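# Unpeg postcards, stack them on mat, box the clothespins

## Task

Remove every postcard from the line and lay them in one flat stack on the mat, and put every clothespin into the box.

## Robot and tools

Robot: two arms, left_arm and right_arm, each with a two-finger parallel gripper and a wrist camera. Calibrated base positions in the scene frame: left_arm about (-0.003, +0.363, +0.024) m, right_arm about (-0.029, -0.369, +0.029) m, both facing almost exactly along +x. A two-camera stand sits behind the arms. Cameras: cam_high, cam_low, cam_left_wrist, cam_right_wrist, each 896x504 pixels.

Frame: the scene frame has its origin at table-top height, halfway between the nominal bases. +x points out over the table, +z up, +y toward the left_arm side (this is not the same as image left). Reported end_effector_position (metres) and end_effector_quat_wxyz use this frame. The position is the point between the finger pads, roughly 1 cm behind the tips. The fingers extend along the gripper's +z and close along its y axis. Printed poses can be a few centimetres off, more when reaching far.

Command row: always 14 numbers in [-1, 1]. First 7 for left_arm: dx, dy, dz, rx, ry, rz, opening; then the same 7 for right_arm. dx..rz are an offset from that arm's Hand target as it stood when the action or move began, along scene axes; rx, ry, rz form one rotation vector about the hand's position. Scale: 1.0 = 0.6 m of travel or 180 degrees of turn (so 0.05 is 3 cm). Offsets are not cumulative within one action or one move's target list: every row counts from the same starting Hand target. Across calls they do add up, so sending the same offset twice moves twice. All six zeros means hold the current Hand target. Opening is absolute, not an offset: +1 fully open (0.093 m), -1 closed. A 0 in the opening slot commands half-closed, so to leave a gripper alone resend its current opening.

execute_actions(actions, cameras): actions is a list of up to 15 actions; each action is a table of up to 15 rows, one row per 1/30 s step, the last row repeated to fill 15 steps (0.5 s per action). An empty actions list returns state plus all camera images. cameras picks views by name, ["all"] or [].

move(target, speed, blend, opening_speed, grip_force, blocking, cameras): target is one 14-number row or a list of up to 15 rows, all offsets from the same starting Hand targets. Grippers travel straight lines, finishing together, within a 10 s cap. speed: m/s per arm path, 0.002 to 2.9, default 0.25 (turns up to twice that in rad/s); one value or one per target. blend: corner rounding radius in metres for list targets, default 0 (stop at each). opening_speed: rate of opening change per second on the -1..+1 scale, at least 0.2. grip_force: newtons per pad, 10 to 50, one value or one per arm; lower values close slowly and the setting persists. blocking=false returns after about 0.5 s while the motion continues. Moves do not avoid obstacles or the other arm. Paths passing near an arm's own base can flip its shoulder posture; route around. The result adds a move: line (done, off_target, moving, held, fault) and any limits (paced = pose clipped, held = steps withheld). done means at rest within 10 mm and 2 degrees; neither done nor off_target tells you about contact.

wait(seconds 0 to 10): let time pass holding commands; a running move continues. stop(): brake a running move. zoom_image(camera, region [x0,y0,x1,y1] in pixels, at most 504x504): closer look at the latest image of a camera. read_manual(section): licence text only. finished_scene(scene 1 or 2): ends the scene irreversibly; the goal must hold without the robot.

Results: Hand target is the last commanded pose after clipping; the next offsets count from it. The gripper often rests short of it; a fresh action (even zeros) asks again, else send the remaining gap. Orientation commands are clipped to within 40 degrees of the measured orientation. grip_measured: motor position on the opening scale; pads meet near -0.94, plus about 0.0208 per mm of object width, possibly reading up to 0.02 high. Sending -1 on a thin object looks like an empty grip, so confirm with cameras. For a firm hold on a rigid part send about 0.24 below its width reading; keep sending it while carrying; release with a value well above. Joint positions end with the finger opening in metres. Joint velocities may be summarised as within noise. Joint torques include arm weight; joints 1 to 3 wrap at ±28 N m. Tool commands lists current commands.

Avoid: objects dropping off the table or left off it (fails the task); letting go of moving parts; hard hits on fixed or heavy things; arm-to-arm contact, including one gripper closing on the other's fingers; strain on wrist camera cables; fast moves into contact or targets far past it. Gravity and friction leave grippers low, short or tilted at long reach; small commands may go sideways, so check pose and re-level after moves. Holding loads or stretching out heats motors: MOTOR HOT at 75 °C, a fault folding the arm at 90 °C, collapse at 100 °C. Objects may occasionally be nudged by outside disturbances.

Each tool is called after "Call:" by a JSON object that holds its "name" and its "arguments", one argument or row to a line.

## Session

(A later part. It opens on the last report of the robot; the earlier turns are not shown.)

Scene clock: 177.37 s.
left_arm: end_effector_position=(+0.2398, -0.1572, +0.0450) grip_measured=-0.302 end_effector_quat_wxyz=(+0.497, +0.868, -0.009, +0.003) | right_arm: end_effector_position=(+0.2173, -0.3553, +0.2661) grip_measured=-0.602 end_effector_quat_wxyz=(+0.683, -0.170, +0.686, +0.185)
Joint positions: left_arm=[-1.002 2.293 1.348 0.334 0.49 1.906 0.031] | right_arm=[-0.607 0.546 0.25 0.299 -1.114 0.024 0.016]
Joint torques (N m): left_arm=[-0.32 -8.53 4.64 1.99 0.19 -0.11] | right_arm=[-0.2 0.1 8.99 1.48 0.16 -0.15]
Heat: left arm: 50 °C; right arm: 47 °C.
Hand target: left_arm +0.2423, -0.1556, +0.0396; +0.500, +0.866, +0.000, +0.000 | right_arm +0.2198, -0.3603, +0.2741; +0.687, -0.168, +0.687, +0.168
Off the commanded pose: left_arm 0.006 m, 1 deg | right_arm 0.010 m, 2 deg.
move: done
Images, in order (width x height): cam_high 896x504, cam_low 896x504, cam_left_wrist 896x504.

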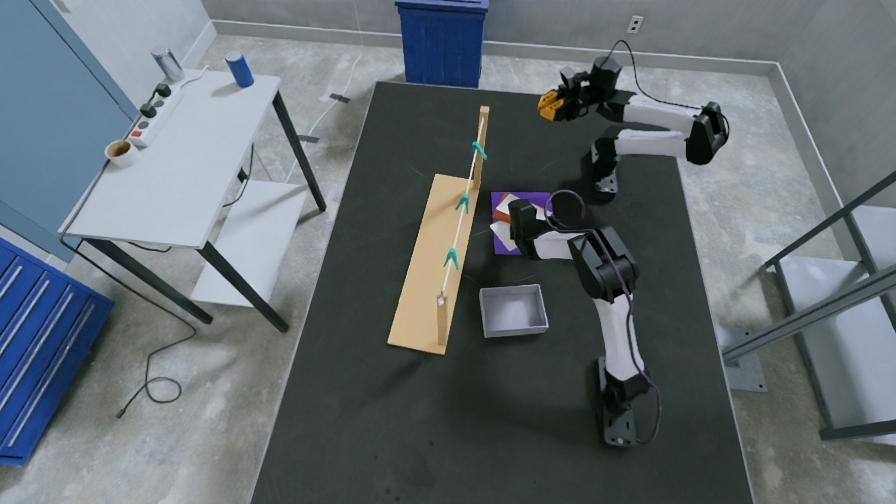

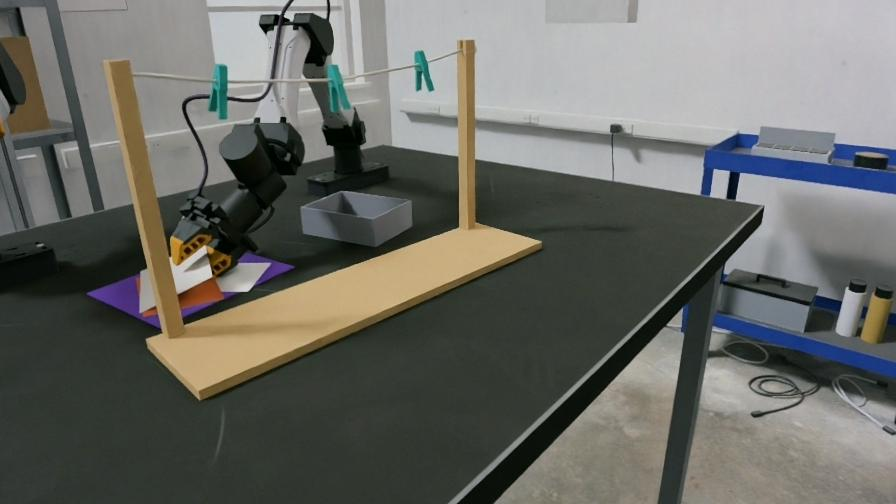

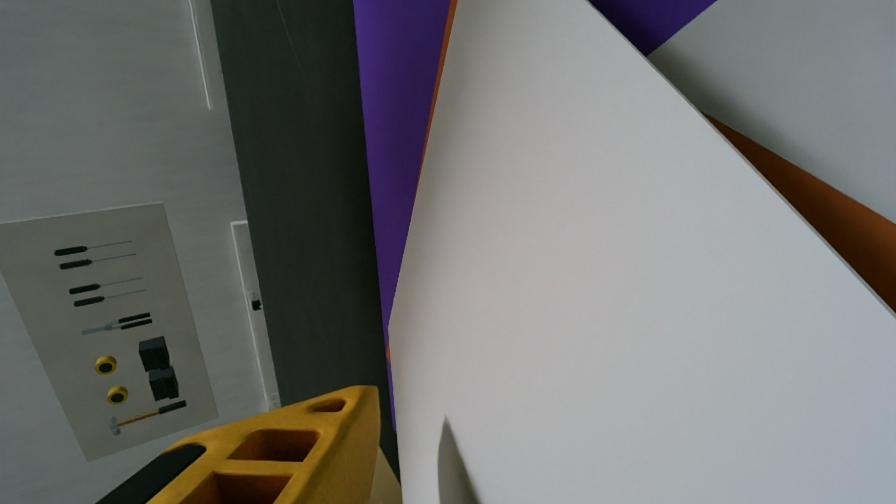

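Call:
{"name": "execute_actions", "arguments": {
  "actions": [
    [[0,0.15,-0.01,0,0,0,-0.3,0,0,0,0,0,0,-0.6]]
  ],
  "cameras": ["cam_high","cam_low"]
}}

Call:
{"name": "zoom_image", "arguments": {
  "camera": "cam_low",
  "region": [80, 140, 330, 340]
}}

Scene clock: 178.43 s.
left_arm: end_effector_position=(+0.2549, -0.0726, +0.0436) grip_measured=-0.302 end_effector_quat_wxyz=(+0.516, +0.856, -0.001, +0.020) | right_arm: end_effector_position=(+0.2173, -0.3553, +0.2661) grip_measured=-0.602 end_effector_quat_wxyz=(+0.683, -0.170, +0.686, +0.185)
Joint positions: left_arm=[-0.857 2.141 1.009 0.535 0.591 1.974 0.031] | right_arm=[-0.607 0.546 0.25 0.299 -1.114 0.024 0.016]
Joint torques (N m): left_arm=[-0.57 -8.85 2.66 1.33 0.3 0.14] | right_arm=[-0.23 0.09 9.02 1.48 0.16 -0.16]
Heat: left arm: 50 °C; right arm: 47 °C.
Hand target: left_arm +0.2423, -0.0656, +0.0336; +0.500, +0.866, +0.000, +0.000 | right_arm +0.2198, -0.3603, +0.2741; +0.687, -0.168, +0.687, +0.168
Off the commanded pose: left_arm 0.018 m, 3 deg | right_arm 0.010 m, 2 deg.
Images, in order (width x height): cam_high 896x504, cam_low 896x504.

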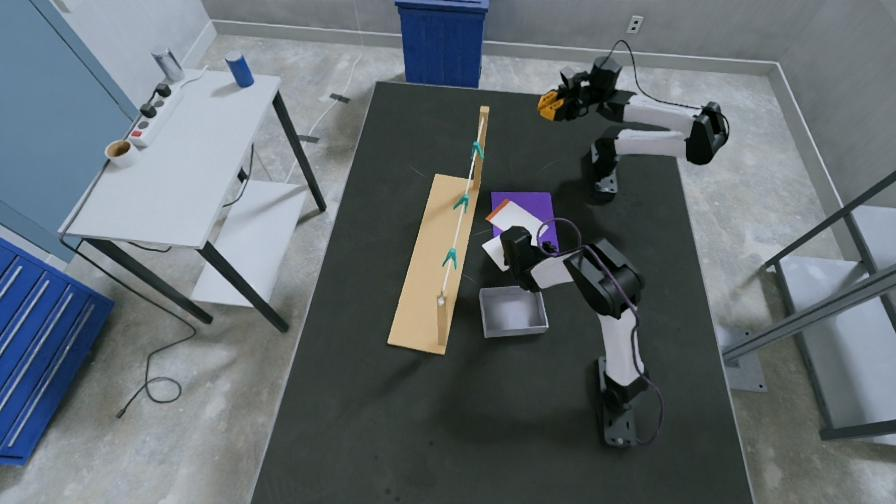

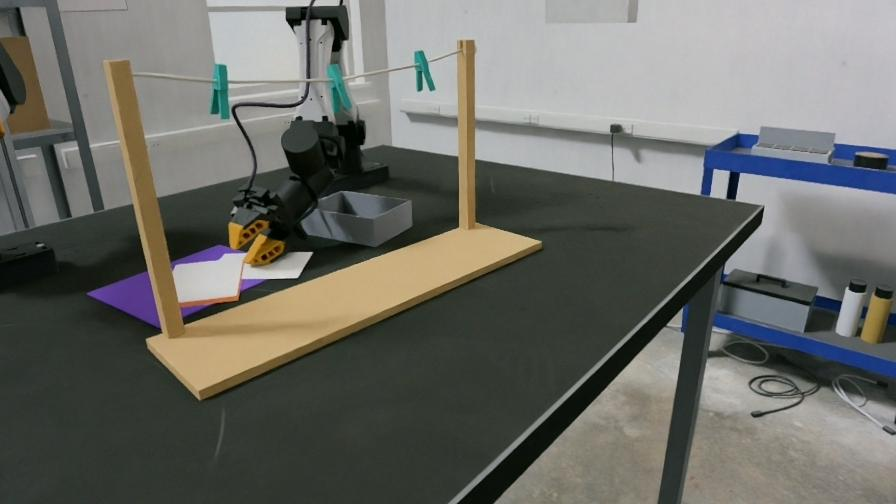

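Scaled by 2.016 from the camera's 896x504 image, which has a finer 1280x720 frame.

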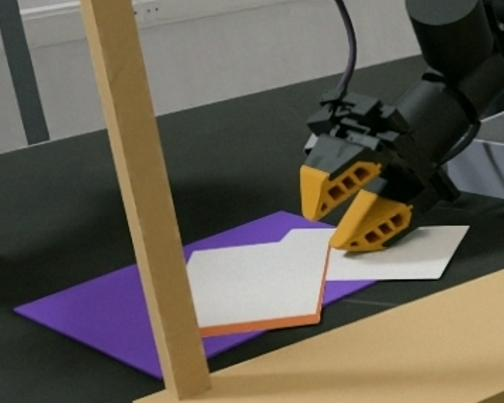

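Call:
{"name": "move", "arguments": {
  "target": [
    [0,0.0,0.1,0,0,0,-0.3,0,0,0,0,0,0,-0.6],
    [-0.05,0.29,0.36,0,0.415,0.55,-1,0,0,0,0,0,0,-0.6]
  ],
  "speed": 0.25,
  "blend": [0.03,0],
  "cameras": ["cam_high","cam_left_wrist"]
}}

Call:
{"name": "zoom_image", "arguments": {
  "camera": "cam_high",
  "region": [460, 180, 580, 330]
}}

Scene clock: 185.27 s.
left_arm: end_effector_position=(+0.2099, +0.1081, +0.2372) grip_measured=-0.978 end_effector_quat_wxyz=(+0.228, +0.412, +0.875, -0.109) | right_arm: end_effector_position=(+0.2173, -0.3553, +0.2661) grip_measured=-0.602 end_effector_quat_wxyz=(+0.683, -0.170, +0.686, +0.185)
Joint positions: left_arm=[-0.88 1.368 1.335 -1.027 0.005 0.006 0] | right_arm=[-0.607 0.546 0.25 0.299 -1.114 0.024 0.016]
Joint torques (N m): left_arm=[0.21 -3.33 10.07 0.94 -0.05 -0.06] | right_arm=[-0.21 0.13 8.98 1.49 0.18 -0.14]
Heat: left arm: 50 °C; right arm: 47 °C.
Hand target: left_arm +0.2123, +0.1084, +0.2496; +0.235, +0.406, +0.876, -0.108 | right_arm +0.2198, -0.3603, +0.2741; +0.687, -0.168, +0.687, +0.168
Off the commanded pose: left_arm 0.013 m, 1 deg | right_arm 0.010 m, 2 deg.
move: off_target (left_arm); blend cut to 0.0299 m at target 1; target 2's new opening was sent with left_arm's hand 0.013 m and 1 deg from that target
Images, in order (width x height): cam_high 896x504, cam_left_wrist 896x504.

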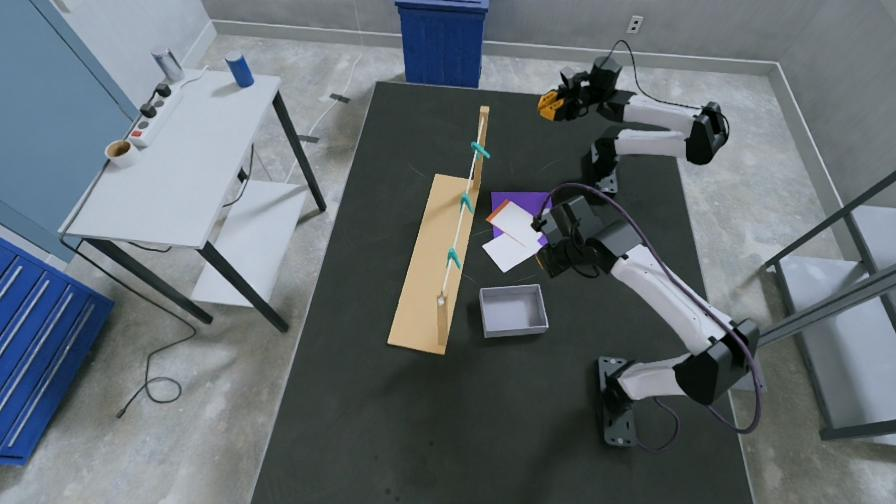

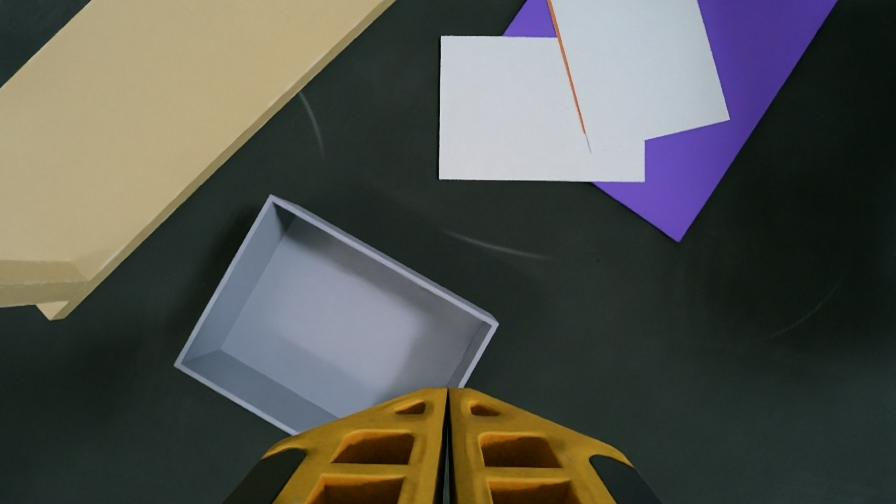

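Scaled by 3.360 from the camera's 896x504 image, which has a finer 1280x720 frame.

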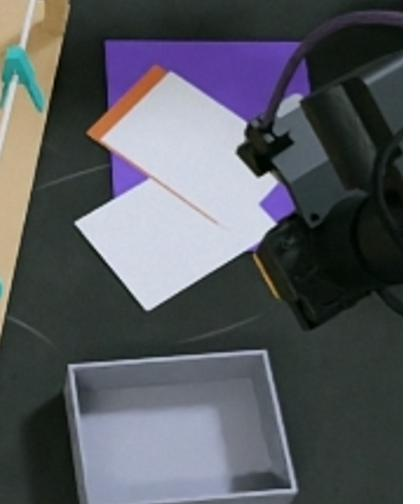

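Call:
{"name": "move", "arguments": {
  "target": [0.1145,-0.239,-0.318,0,0,0,-1,0,0,0,0,0,0,-0.6],
  "cameras": ["cam_high","cam_left_wrist"]
}}

Call:
{"name": "zoom_image", "arguments": {
  "camera": "cam_high",
  "region": [460, 180, 580, 330]
}}

Scene clock: 187.53 s.
left_arm: end_effector_position=(+0.2626, -0.0146, +0.0434) grip_measured=-0.978 end_effector_quat_wxyz=(+0.192, +0.422, +0.881, -0.093) | right_arm: end_effector_position=(+0.2173, -0.3553, +0.2661) grip_measured=-0.602 end_effector_quat_wxyz=(+0.683, -0.170, +0.686, +0.185)
Joint positions: left_arm=[-0.976 2.021 1.322 -0.443 -0.031 -0.071 0] | right_arm=[-0.607 0.546 0.25 0.299 -1.114 0.024 0.016]
Joint torques (N m): left_arm=[-0.84 -7.13 9.17 1.65 -0.22 -0.06] | right_arm=[-0.23 0.12 9.05 1.47 0.17 -0.14]
Heat: left arm: 50 °C; right arm: 47 °C.
Hand target: left_arm +0.2810, -0.0350, +0.0588; +0.235, +0.406, +0.876, -0.108 | right_arm +0.2198, -0.3603, +0.2741; +0.687, -0.168, +0.687, +0.168
Off the commanded pose: left_arm 0.031 m, 5 deg | right_arm 0.010 m, 2 deg.
move: off_target (left_arm)
Images, in order (width x height): cam_high 896x504, cam_left_wrist 896x504.

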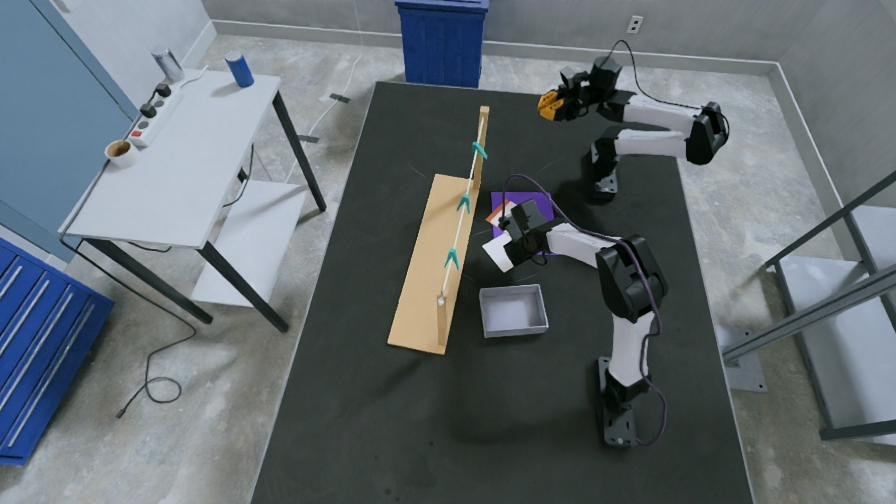

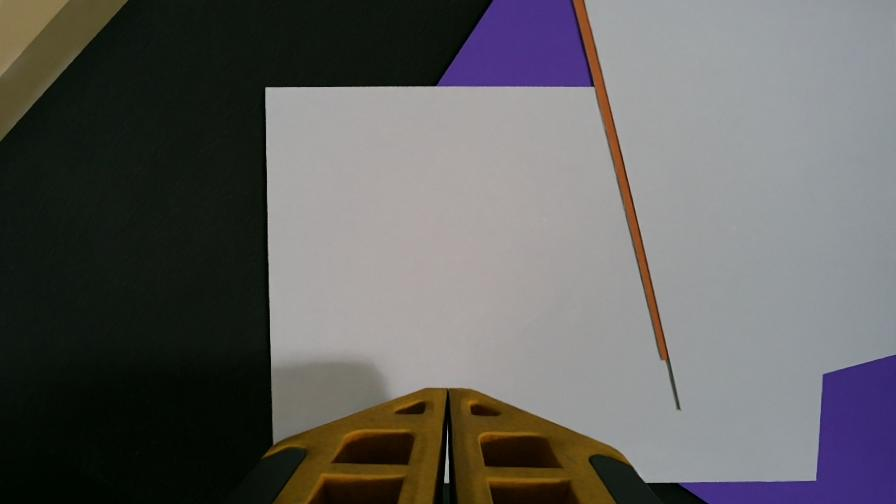

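Scaled by 3.360 from the camera's 896x504 image, which has a finer 1280x720 frame.

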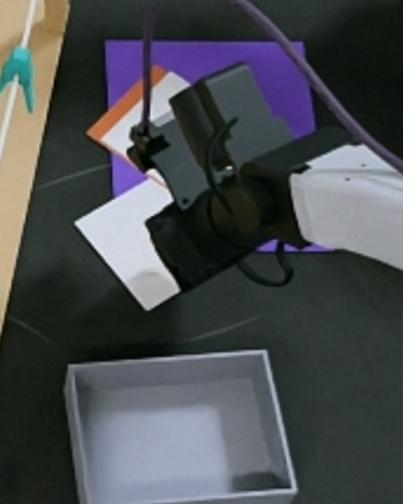

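Call:
{"name": "move", "arguments": {
  "target": [
    [0,0,-0.085,0,0,0,-1,0,0,0,0,0,0,-0.6],
    [-0.07,-0.115,-0.085,0,0,0,-1,0,0,0,0,0,0,-0.6]
  ],
  "speed": 0.1,
  "cameras": ["cam_high","cam_left_wrist"]
}}

Call:
{"name": "zoom_image", "arguments": {
  "camera": "cam_high",
  "region": [460, 180, 580, 330]
}}

Scene clock: 190.43 s.
left_arm: end_effector_position=(+0.2507, -0.1099, +0.0264) grip_measured=-0.978 end_effector_quat_wxyz=(+0.269, +0.396, +0.869, -0.128) | right_arm: end_effector_position=(+0.2173, -0.3553, +0.2661) grip_measured=-0.602 end_effector_quat_wxyz=(+0.683, -0.170, +0.686, +0.185)
Joint positions: left_arm=[-1.13 2.227 1.487 -0.242 -0.142 -0.226 0] | right_arm=[-0.607 0.546 0.25 0.299 -1.114 0.024 0.016]
Joint torques (N m): left_arm=[-0.98 -6.98 7.53 0.7 -0.08 -0.06] | right_arm=[-0.23 0.13 9.01 1.48 0.15 -0.16]
Heat: left arm: 50 °C; right arm: 48 °C.
Hand target: left_arm +0.2390, -0.1040, +0.0078; +0.235, +0.406, +0.876, -0.108 | right_arm +0.2198, -0.3603, +0.2741; +0.687, -0.168, +0.687, +0.168
Off the commanded pose: left_arm 0.023 m, 5 deg | right_arm 0.010 m, 2 deg.
move: off_target (left_arm)
Images, in order (width x height): cam_high 896x504, cam_left_wrist 896x504.

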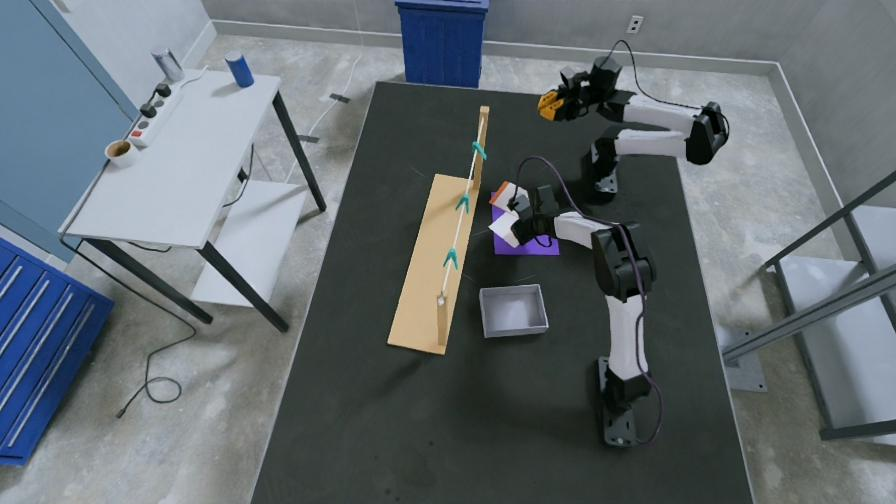

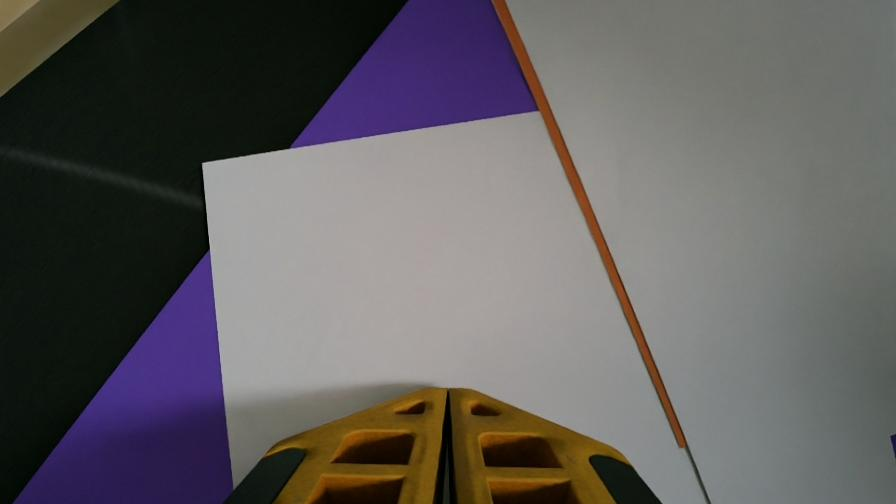

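Scaled by 3.360 from the camera's 896x504 image, which has a finer 1280x720 frame.

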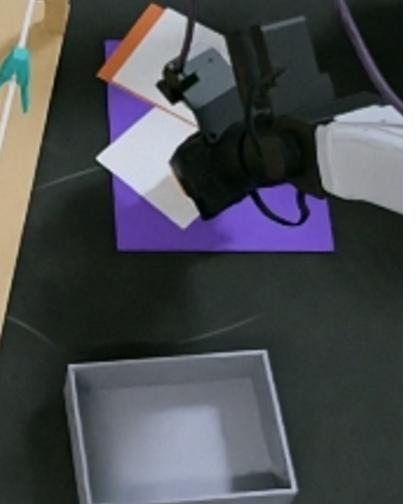

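Call:
{"name": "move", "arguments": {
  "target": [
    [0.02,-0.02,0.09,0,0,0,-1,0,0,0,0,0,0,-0.6],
    [0.01,-0.125,0.09,0,0,0,-1,0,0,0,0,0,0,-0.6]
  ],
  "speed": 0.2,
  "cameras": ["cam_high","cam_left_wrist"]
}}

Call:
{"name": "zoom_image", "arguments": {
  "camera": "cam_high",
  "region": [460, 150, 580, 300]
}}

Scene clock: 193.27 s.
left_arm: end_effector_position=(+0.2373, -0.1767, +0.0532) grip_measured=-0.978 end_effector_quat_wxyz=(+0.226, +0.420, +0.872, -0.112) | right_arm: end_effector_position=(+0.2173, -0.3553, +0.2661) grip_measured=-0.602 end_effector_quat_wxyz=(+0.683, -0.170, +0.686, +0.185)
Joint positions: left_arm=[-1.197 2.472 2.087 -0.693 -0.136 -0.26 0] | right_arm=[-0.607 0.546 0.25 0.299 -1.114 0.024 0.016]
Joint torques (N m): left_arm=[0.01 -10.28 10.22 0.93 -0.32 -0.07] | right_arm=[-0.23 0.12 9.05 1.48 0.16 -0.14]
Heat: left arm: 50 °C; right arm: 48 °C.
Hand target: left_arm +0.2450, -0.1790, +0.0618; +0.235, +0.406, +0.876, -0.108 | right_arm +0.2198, -0.3603, +0.2741; +0.687, -0.168, +0.687, +0.168
Off the commanded pose: left_arm 0.012 m, 2 deg | right_arm 0.010 m, 2 deg.
move: off_target (left_arm)
Images, in order (width x height): cam_high 896x504, cam_left_wrist 896x504.

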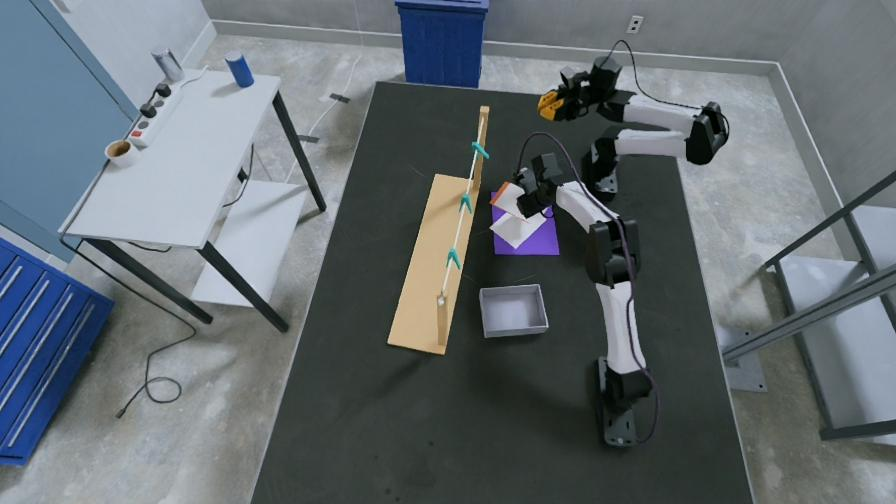

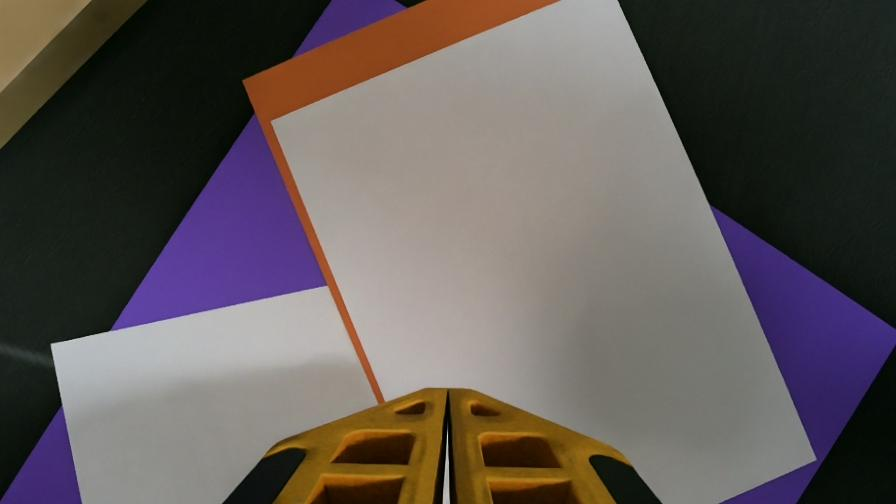

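Scaled by 3.360 from the camera's 896x504 image, which has a finer 1280x720 frame.

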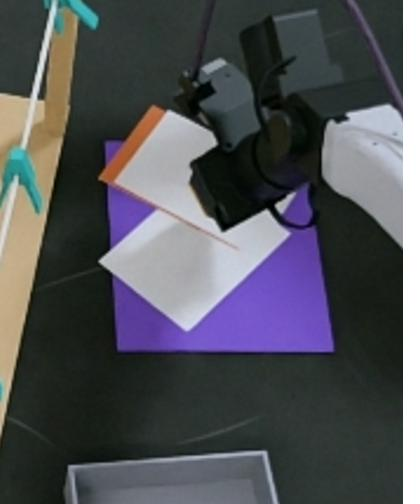

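Call:
{"name": "move", "arguments": {
  "target": [
    [0,0,-0.09,0,0,0,-1,0,0,0,0,0,0,-0.6],
    [-0.05,0.1,-0.09,0,0,0,-1,0,0,0,0,0,0,-0.6]
  ],
  "speed": 0.1,
  "cameras": ["cam_high","cam_left_wrist"]
}}

Call:
{"name": "zoom_image", "arguments": {
  "camera": "cam_high",
  "region": [460, 150, 580, 300]
}}

Scene clock: 195.80 s.
left_arm: end_effector_position=(+0.2234, -0.1435, +0.0267) grip_measured=-0.978 end_effector_quat_wxyz=(+0.265, +0.402, +0.865, -0.143) | right_arm: end_effector_position=(+0.2173, -0.3553, +0.2661) grip_measured=-0.602 end_effector_quat_wxyz=(+0.683, -0.170, +0.686, +0.185)
Joint positions: left_arm=[-1.203 2.286 1.588 -0.277 -0.153 -0.281 0] | right_arm=[-0.607 0.546 0.25 0.299 -1.114 0.024 0.016]
Joint torques (N m): left_arm=[-0.94 -10.44 3.02 0.78 -0.21 -0.06] | right_arm=[-0.23 0.09 8.99 1.49 0.16 -0.15]
Heat: left arm: 50 °C; right arm: 48 °C.
Hand target: left_arm +0.2150, -0.1190, +0.0078; +0.235, +0.406, +0.876, -0.108 | right_arm +0.2198, -0.3603, +0.2741; +0.687, -0.168, +0.687, +0.168
Off the commanded pose: left_arm 0.032 m, 6 deg | right_arm 0.010 m, 2 deg.
move: off_target (left_arm)
Images, in order (width x height): cam_high 896x504, cam_left_wrist 896x504.

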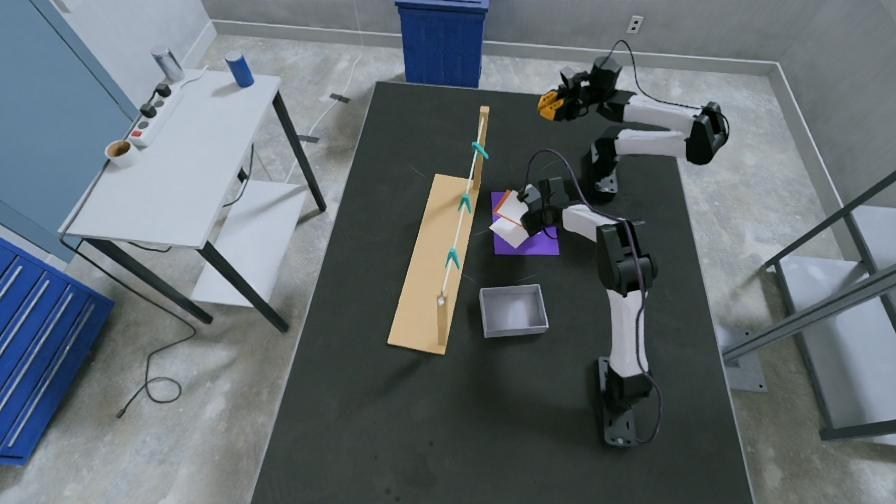

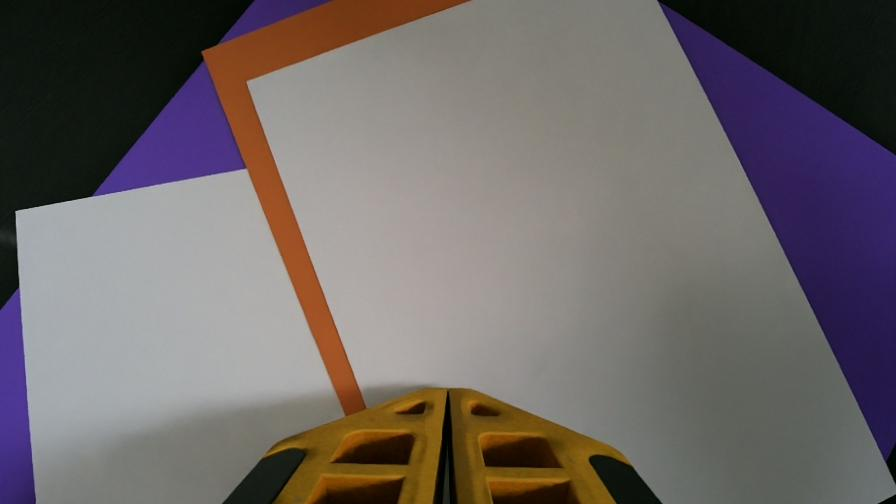

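Scaled by 3.360 from the camera's 896x504 image, which has a finer 1280x720 frame.

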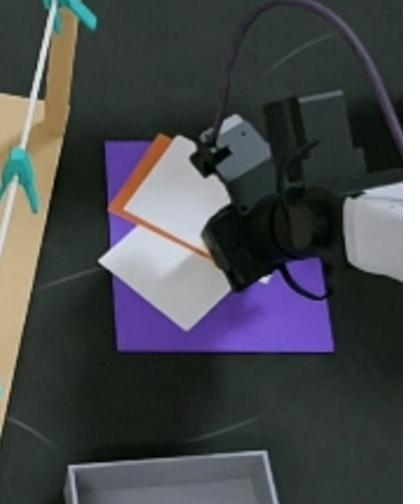

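Call:
{"name": "move", "arguments": {
  "target": [
    [0.03,0.0,0.09,0,0,0,-1,0,0,0,0,0,0,-0.6],
    [0.115,0.03,0.085,0,0,0,-1,0,0,0,0,0,0,-0.6]
  ],
  "speed": 0.2,
  "cameras": ["cam_high","cam_left_wrist"]
}}

Call:
{"name": "zoom_image", "arguments": {
  "camera": "cam_high",
  "region": [460, 150, 580, 300]
}}

Scene clock: 198.27 s.
left_arm: end_effector_position=(+0.2781, -0.0921, +0.0343) grip_measured=-0.978 end_effector_quat_wxyz=(+0.218, +0.406, +0.882, -0.097) | right_arm: end_effector_position=(+0.2173, -0.3553, +0.2661) grip_measured=-0.602 end_effector_quat_wxyz=(+0.683, -0.170, +0.686, +0.185)
Joint positions: left_arm=[-1.053 2.266 1.656 -0.485 -0.091 -0.162 0] | right_arm=[-0.607 0.546 0.25 0.299 -1.114 0.024 0.016]
Joint torques (N m): left_arm=[-0.73 -11.59 9.69 0.93 0 0.22] | right_arm=[-0.18 0.12 8.96 1.49 0.15 -0.15]
Heat: left arm: 50 °C; right arm: 48 °C.
Hand target: left_arm +0.2840, -0.1010, +0.0588; +0.235, +0.406, +0.876, -0.108 | right_arm +0.2198, -0.3603, +0.2741; +0.687, -0.168, +0.687, +0.168
Off the commanded pose: left_arm 0.027 m, 2 deg | right_arm 0.010 m, 2 deg.
move: off_target (left_arm)
Images, in order (width x height): cam_high 896x504, cam_left_wrist 896x504.

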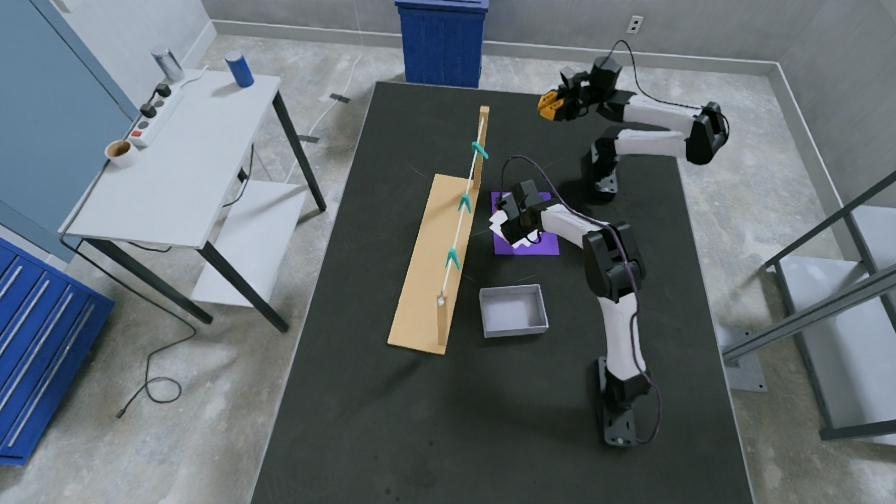

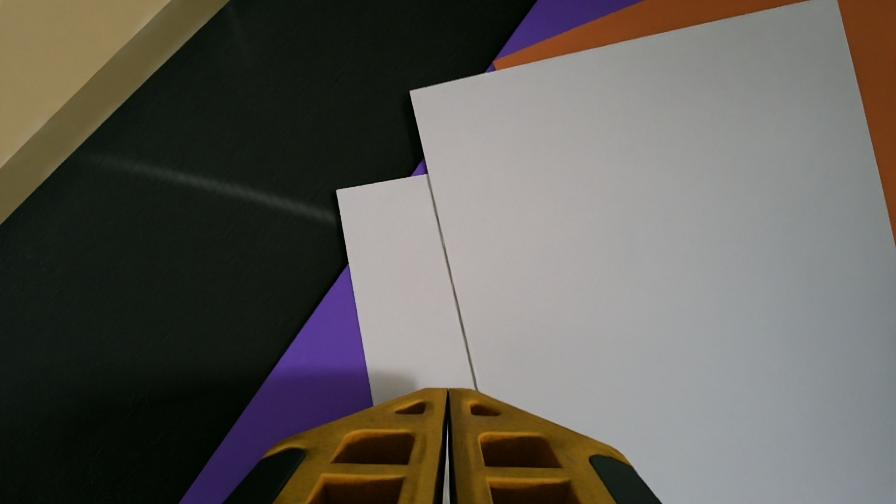

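Scaled by 3.360 from the camera's 896x504 image, which has a finer 1280x720 frame.

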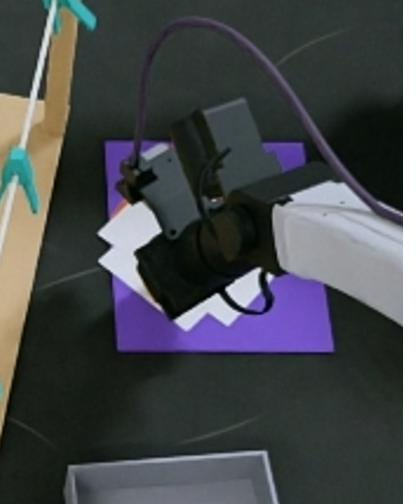

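Call:
{"name": "move", "arguments": {
  "target": [
    [0.033,-0.007,0.01,0,0,0,-1,0,0,0,0,0,0,-0.6]
  ],
  "speed": 0.2,
  "cameras": ["cam_left_wrist"]
}}

Scene clock: 199.80 s.
left_arm: end_effector_position=(+0.3019, -0.0993, +0.0568) grip_measured=-0.978 end_effector_quat_wxyz=(+0.232, +0.399, +0.881, -0.107) | right_arm: end_effector_position=(+0.2173, -0.3553, +0.2661) grip_measured=-0.602 end_effector_quat_wxyz=(+0.683, -0.170, +0.686, +0.185)
Joint positions: left_arm=[-1.018 2.285 1.765 -0.539 -0.076 -0.142 0] | right_arm=[-0.607 0.546 0.25 0.299 -1.114 0.024 0.016]
Joint torques (N m): left_arm=[-0.14 -9.42 9.84 0.98 0.01 0.23] | right_arm=[-0.21 0.1 9.01 1.48 0.16 -0.14]
Heat: left arm: 50 °C; right arm: 48 °C.
Hand target: left_arm +0.3038, -0.1052, +0.0648; +0.235, +0.406, +0.876, -0.108 | right_arm +0.2198, -0.3603, +0.2741; +0.687, -0.168, +0.687, +0.168
Off the commanded pose: left_arm 0.010 m, 1 deg | right_arm 0.010 m, 2 deg.
move: done
Images, in order (width x height): cam_left_wrist 896x504.

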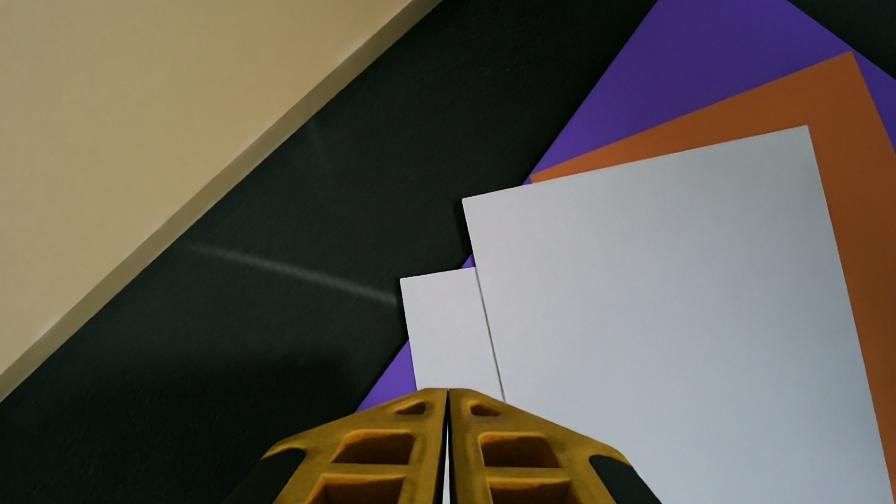

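Call:
{"name": "move", "arguments": {
  "target": [
    [0,0,-0.1,0,0,0,-1,0,0,0,0,0,0,-0.6],
    [-0.05,0.015,-0.1,0,0,0,-1,0,0,0,0,0,0,-0.6]
  ],
  "speed": 0.1,
  "cameras": ["cam_high","cam_left_wrist"]
}}

Call:
{"name": "zoom_image", "arguments": {
  "camera": "cam_high",
  "region": [460, 150, 580, 300]
}}

Scene clock: 202.17 s.
left_arm: end_effector_position=(+0.3017, -0.1077, +0.0259) grip_measured=-0.978 end_effector_quat_wxyz=(+0.281, +0.392, +0.868, -0.119) | right_arm: end_effector_position=(+0.2173, -0.3553, +0.2661) grip_measured=-0.602 end_effector_quat_wxyz=(+0.683, -0.170, +0.686, +0.185)
Joint positions: left_arm=[-1.039 2.3 1.604 -0.265 -0.12 -0.146 0] | right_arm=[-0.607 0.546 0.25 0.299 -1.114 0.024 0.016]
Joint torques (N m): left_arm=[-1.89 -10.26 2.93 0.85 0.09 -0.1] | right_arm=[-0.23 0.08 9.01 1.48 0.15 -0.14]
Heat: left arm: 50 °C; right arm: 48 °C.
Hand target: left_arm +0.2738, -0.0962, +0.0048; +0.235, +0.406, +0.876, -0.108 | right_arm +0.2198, -0.3603, +0.2741; +0.687, -0.168, +0.687, +0.168
Off the commanded pose: left_arm 0.037 m, 6 deg | right_arm 0.010 m, 2 deg.
move: off_target (left_arm)
Images, in order (width x height): cam_high 896x504, cam_left_wrist 896x504.

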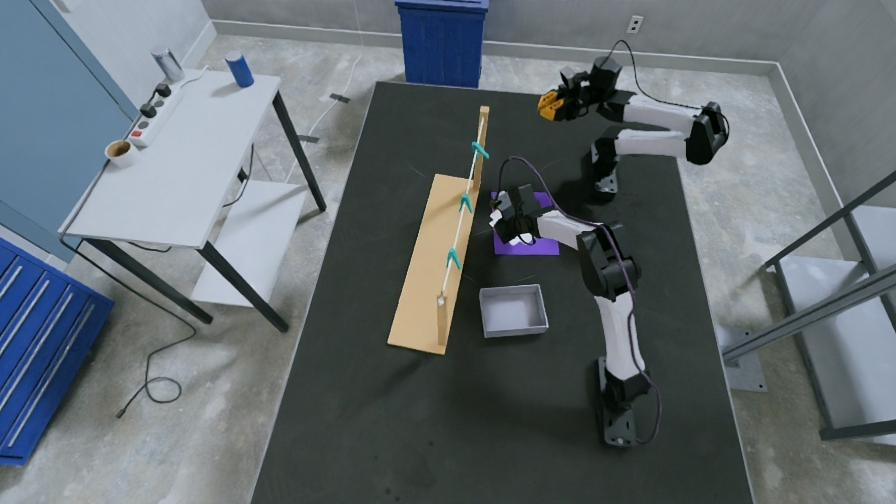

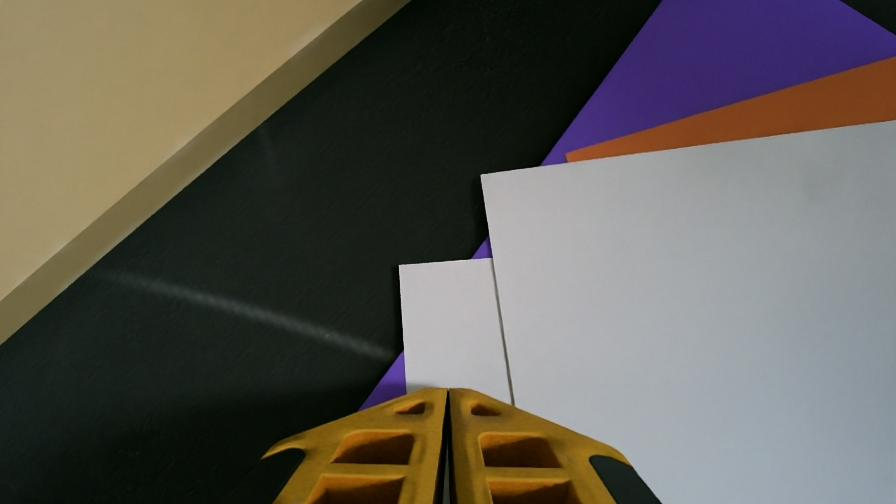

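Scaled by 3.360 from the camera's 896x504 image, which has a finer 1280x720 frame.

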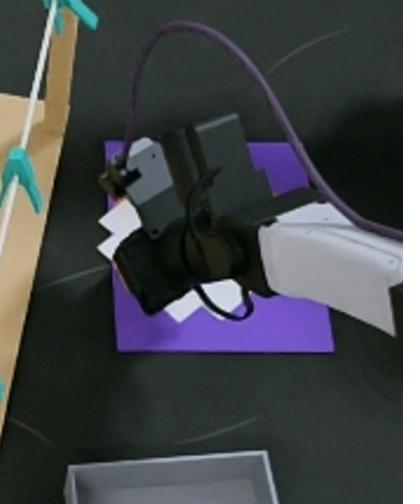

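Call:
{"name": "move", "arguments": {
  "target": [-0.04,0.015,0.0,0,0,0,-1,0,0,0,0,0,0,-0.6],
  "speed": 0.1,
  "cameras": ["cam_high","cam_left_wrist"]
}}

Call:
{"name": "zoom_image", "arguments": {
  "camera": "cam_high",
  "region": [460, 150, 580, 300]
}}

Scene clock: 203.40 s.
left_arm: end_effector_position=(+0.2752, -0.1032, +0.0258) grip_measured=-0.978 end_effector_quat_wxyz=(+0.282, +0.394, +0.866, -0.124) | right_arm: end_effector_position=(+0.2173, -0.3553, +0.2661) grip_measured=-0.602 end_effector_quat_wxyz=(+0.683, -0.170, +0.686, +0.185)
Joint positions: left_arm=[-1.082 2.239 1.492 -0.211 -0.137 -0.18 0] | right_arm=[-0.607 0.546 0.25 0.299 -1.114 0.024 0.016]
Joint torques (N m): left_arm=[-1.55 -9.96 2.89 0.77 0.05 -0.07] | right_arm=[-0.18 0.09 8.99 1.48 0.16 -0.13]
Heat: left arm: 49 °C; right arm: 48 °C.
Hand target: left_arm +0.2498, -0.0872, +0.0048; +0.235, +0.406, +0.876, -0.108 | right_arm +0.2198, -0.3603, +0.2741; +0.687, -0.168, +0.687, +0.168
Off the commanded pose: left_arm 0.037 m, 6 deg | right_arm 0.010 m, 2 deg.
move: off_target (left_arm)
Images, in order (width x height): cam_high 896x504, cam_left_wrist 896x504.

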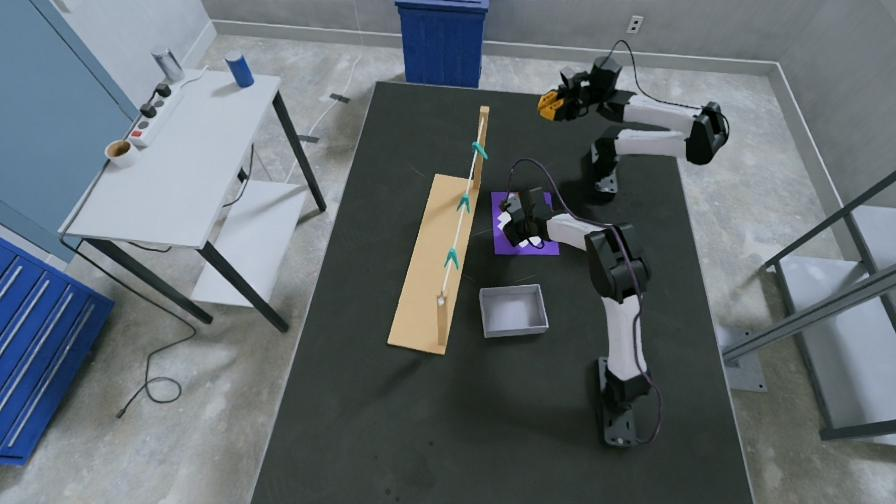

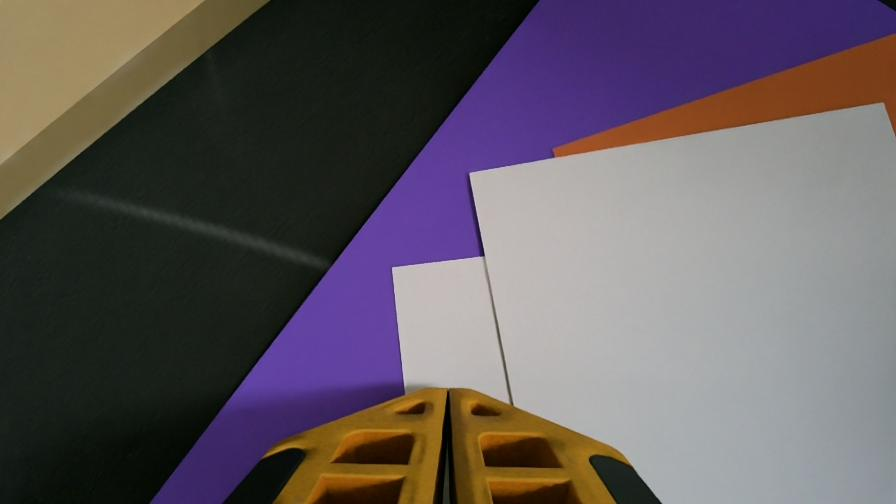

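Scaled by 3.360 from the camera's 896x504 image, which has a finer 1280x720 frame.

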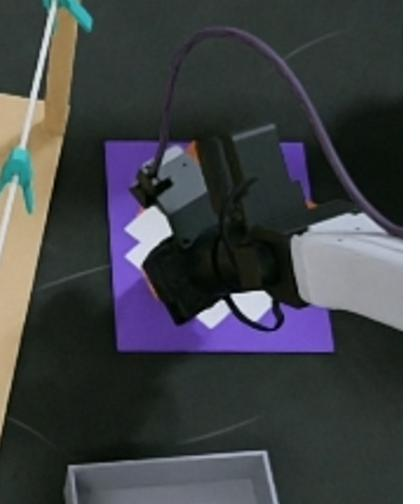

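Call:
{"name": "move", "arguments": {
  "target": [
    [0.045,-0.03,0.11,0,0,0,-1,0,0,0,0,0,0,-0.6],
    [-0.06,0.33,0.4,0,0,0,-1,0,0,0,0,0,0,-0.6]
  ],
  "speed": 0.4,
  "blend": [0.03,0],
  "cameras": ["cam_high","cam_left_wrist"]
}}

Call:
{"name": "zoom_image", "arguments": {
  "camera": "cam_high",
  "region": [460, 180, 580, 330]
}}

Scene clock: 205.73 s.
left_arm: end_effector_position=(+0.2177, +0.1053, +0.2436) grip_measured=-0.978 end_effector_quat_wxyz=(+0.241, +0.399, +0.877, -0.113) | right_arm: end_effector_position=(+0.2173, -0.3553, +0.2661) grip_measured=-0.602 end_effector_quat_wxyz=(+0.683, -0.170, +0.686, +0.185)
Joint positions: left_arm=[-0.87 1.375 1.354 -1.01 -0.001 -0.011 0] | right_arm=[-0.607 0.546 0.25 0.299 -1.114 0.024 0.016]
Joint torques (N m): left_arm=[0.05 -4.46 6.78 0.99 0.07 0.23] | right_arm=[-0.25 0.09 8.99 1.48 0.15 -0.13]
Heat: left arm: 49 °C; right arm: 48 °C.
Hand target: left_arm +0.2138, +0.1108, +0.2448; +0.235, +0.406, +0.876, -0.108 | right_arm +0.2198, -0.3603, +0.2741; +0.687, -0.168, +0.687, +0.168
Off the commanded pose: left_arm 0.007 m, 1 deg | right_arm 0.010 m, 2 deg.
move: done
Images, in order (width x height): cam_high 896x504, cam_left_wrist 896x504.

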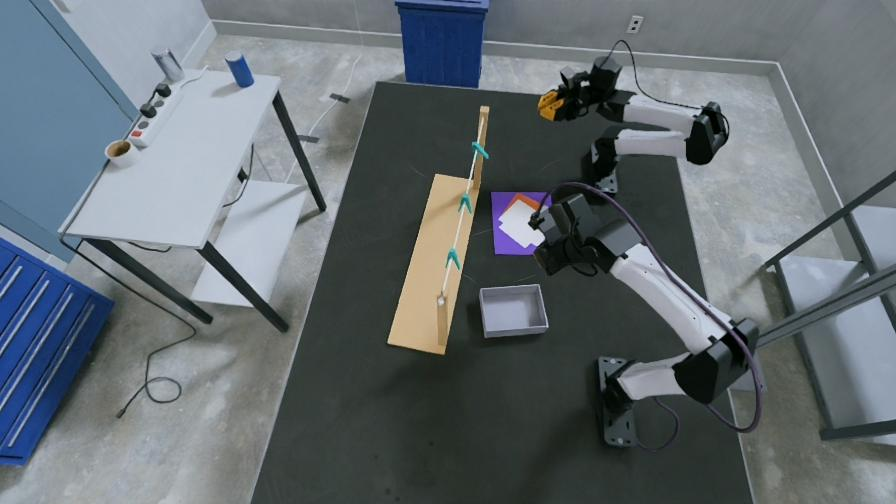

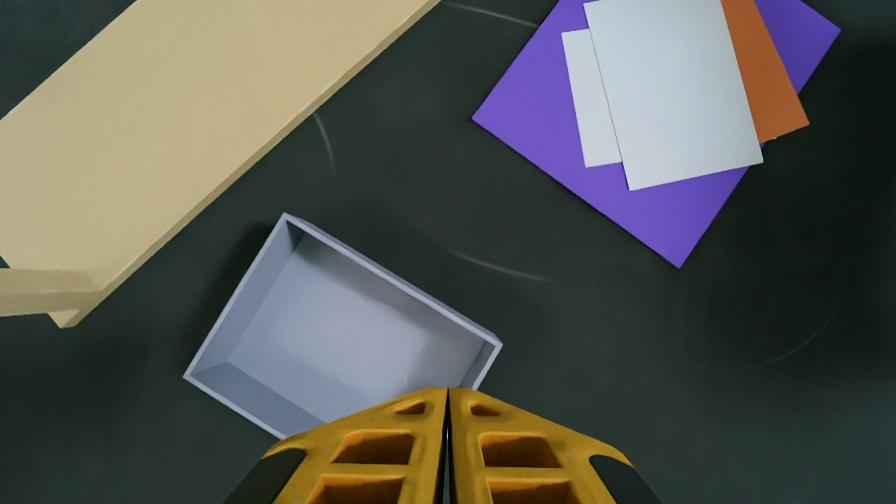

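Scaled by 3.360 from the camera's 896x504 image, which has a finer 1280x720 frame.

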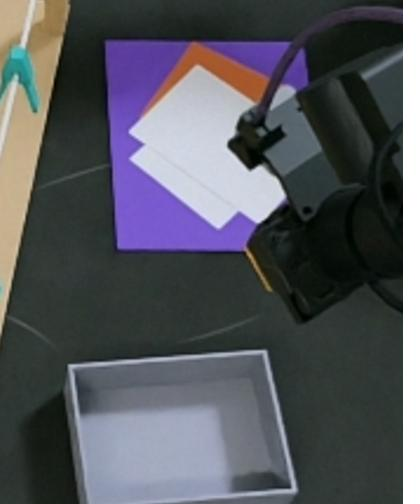

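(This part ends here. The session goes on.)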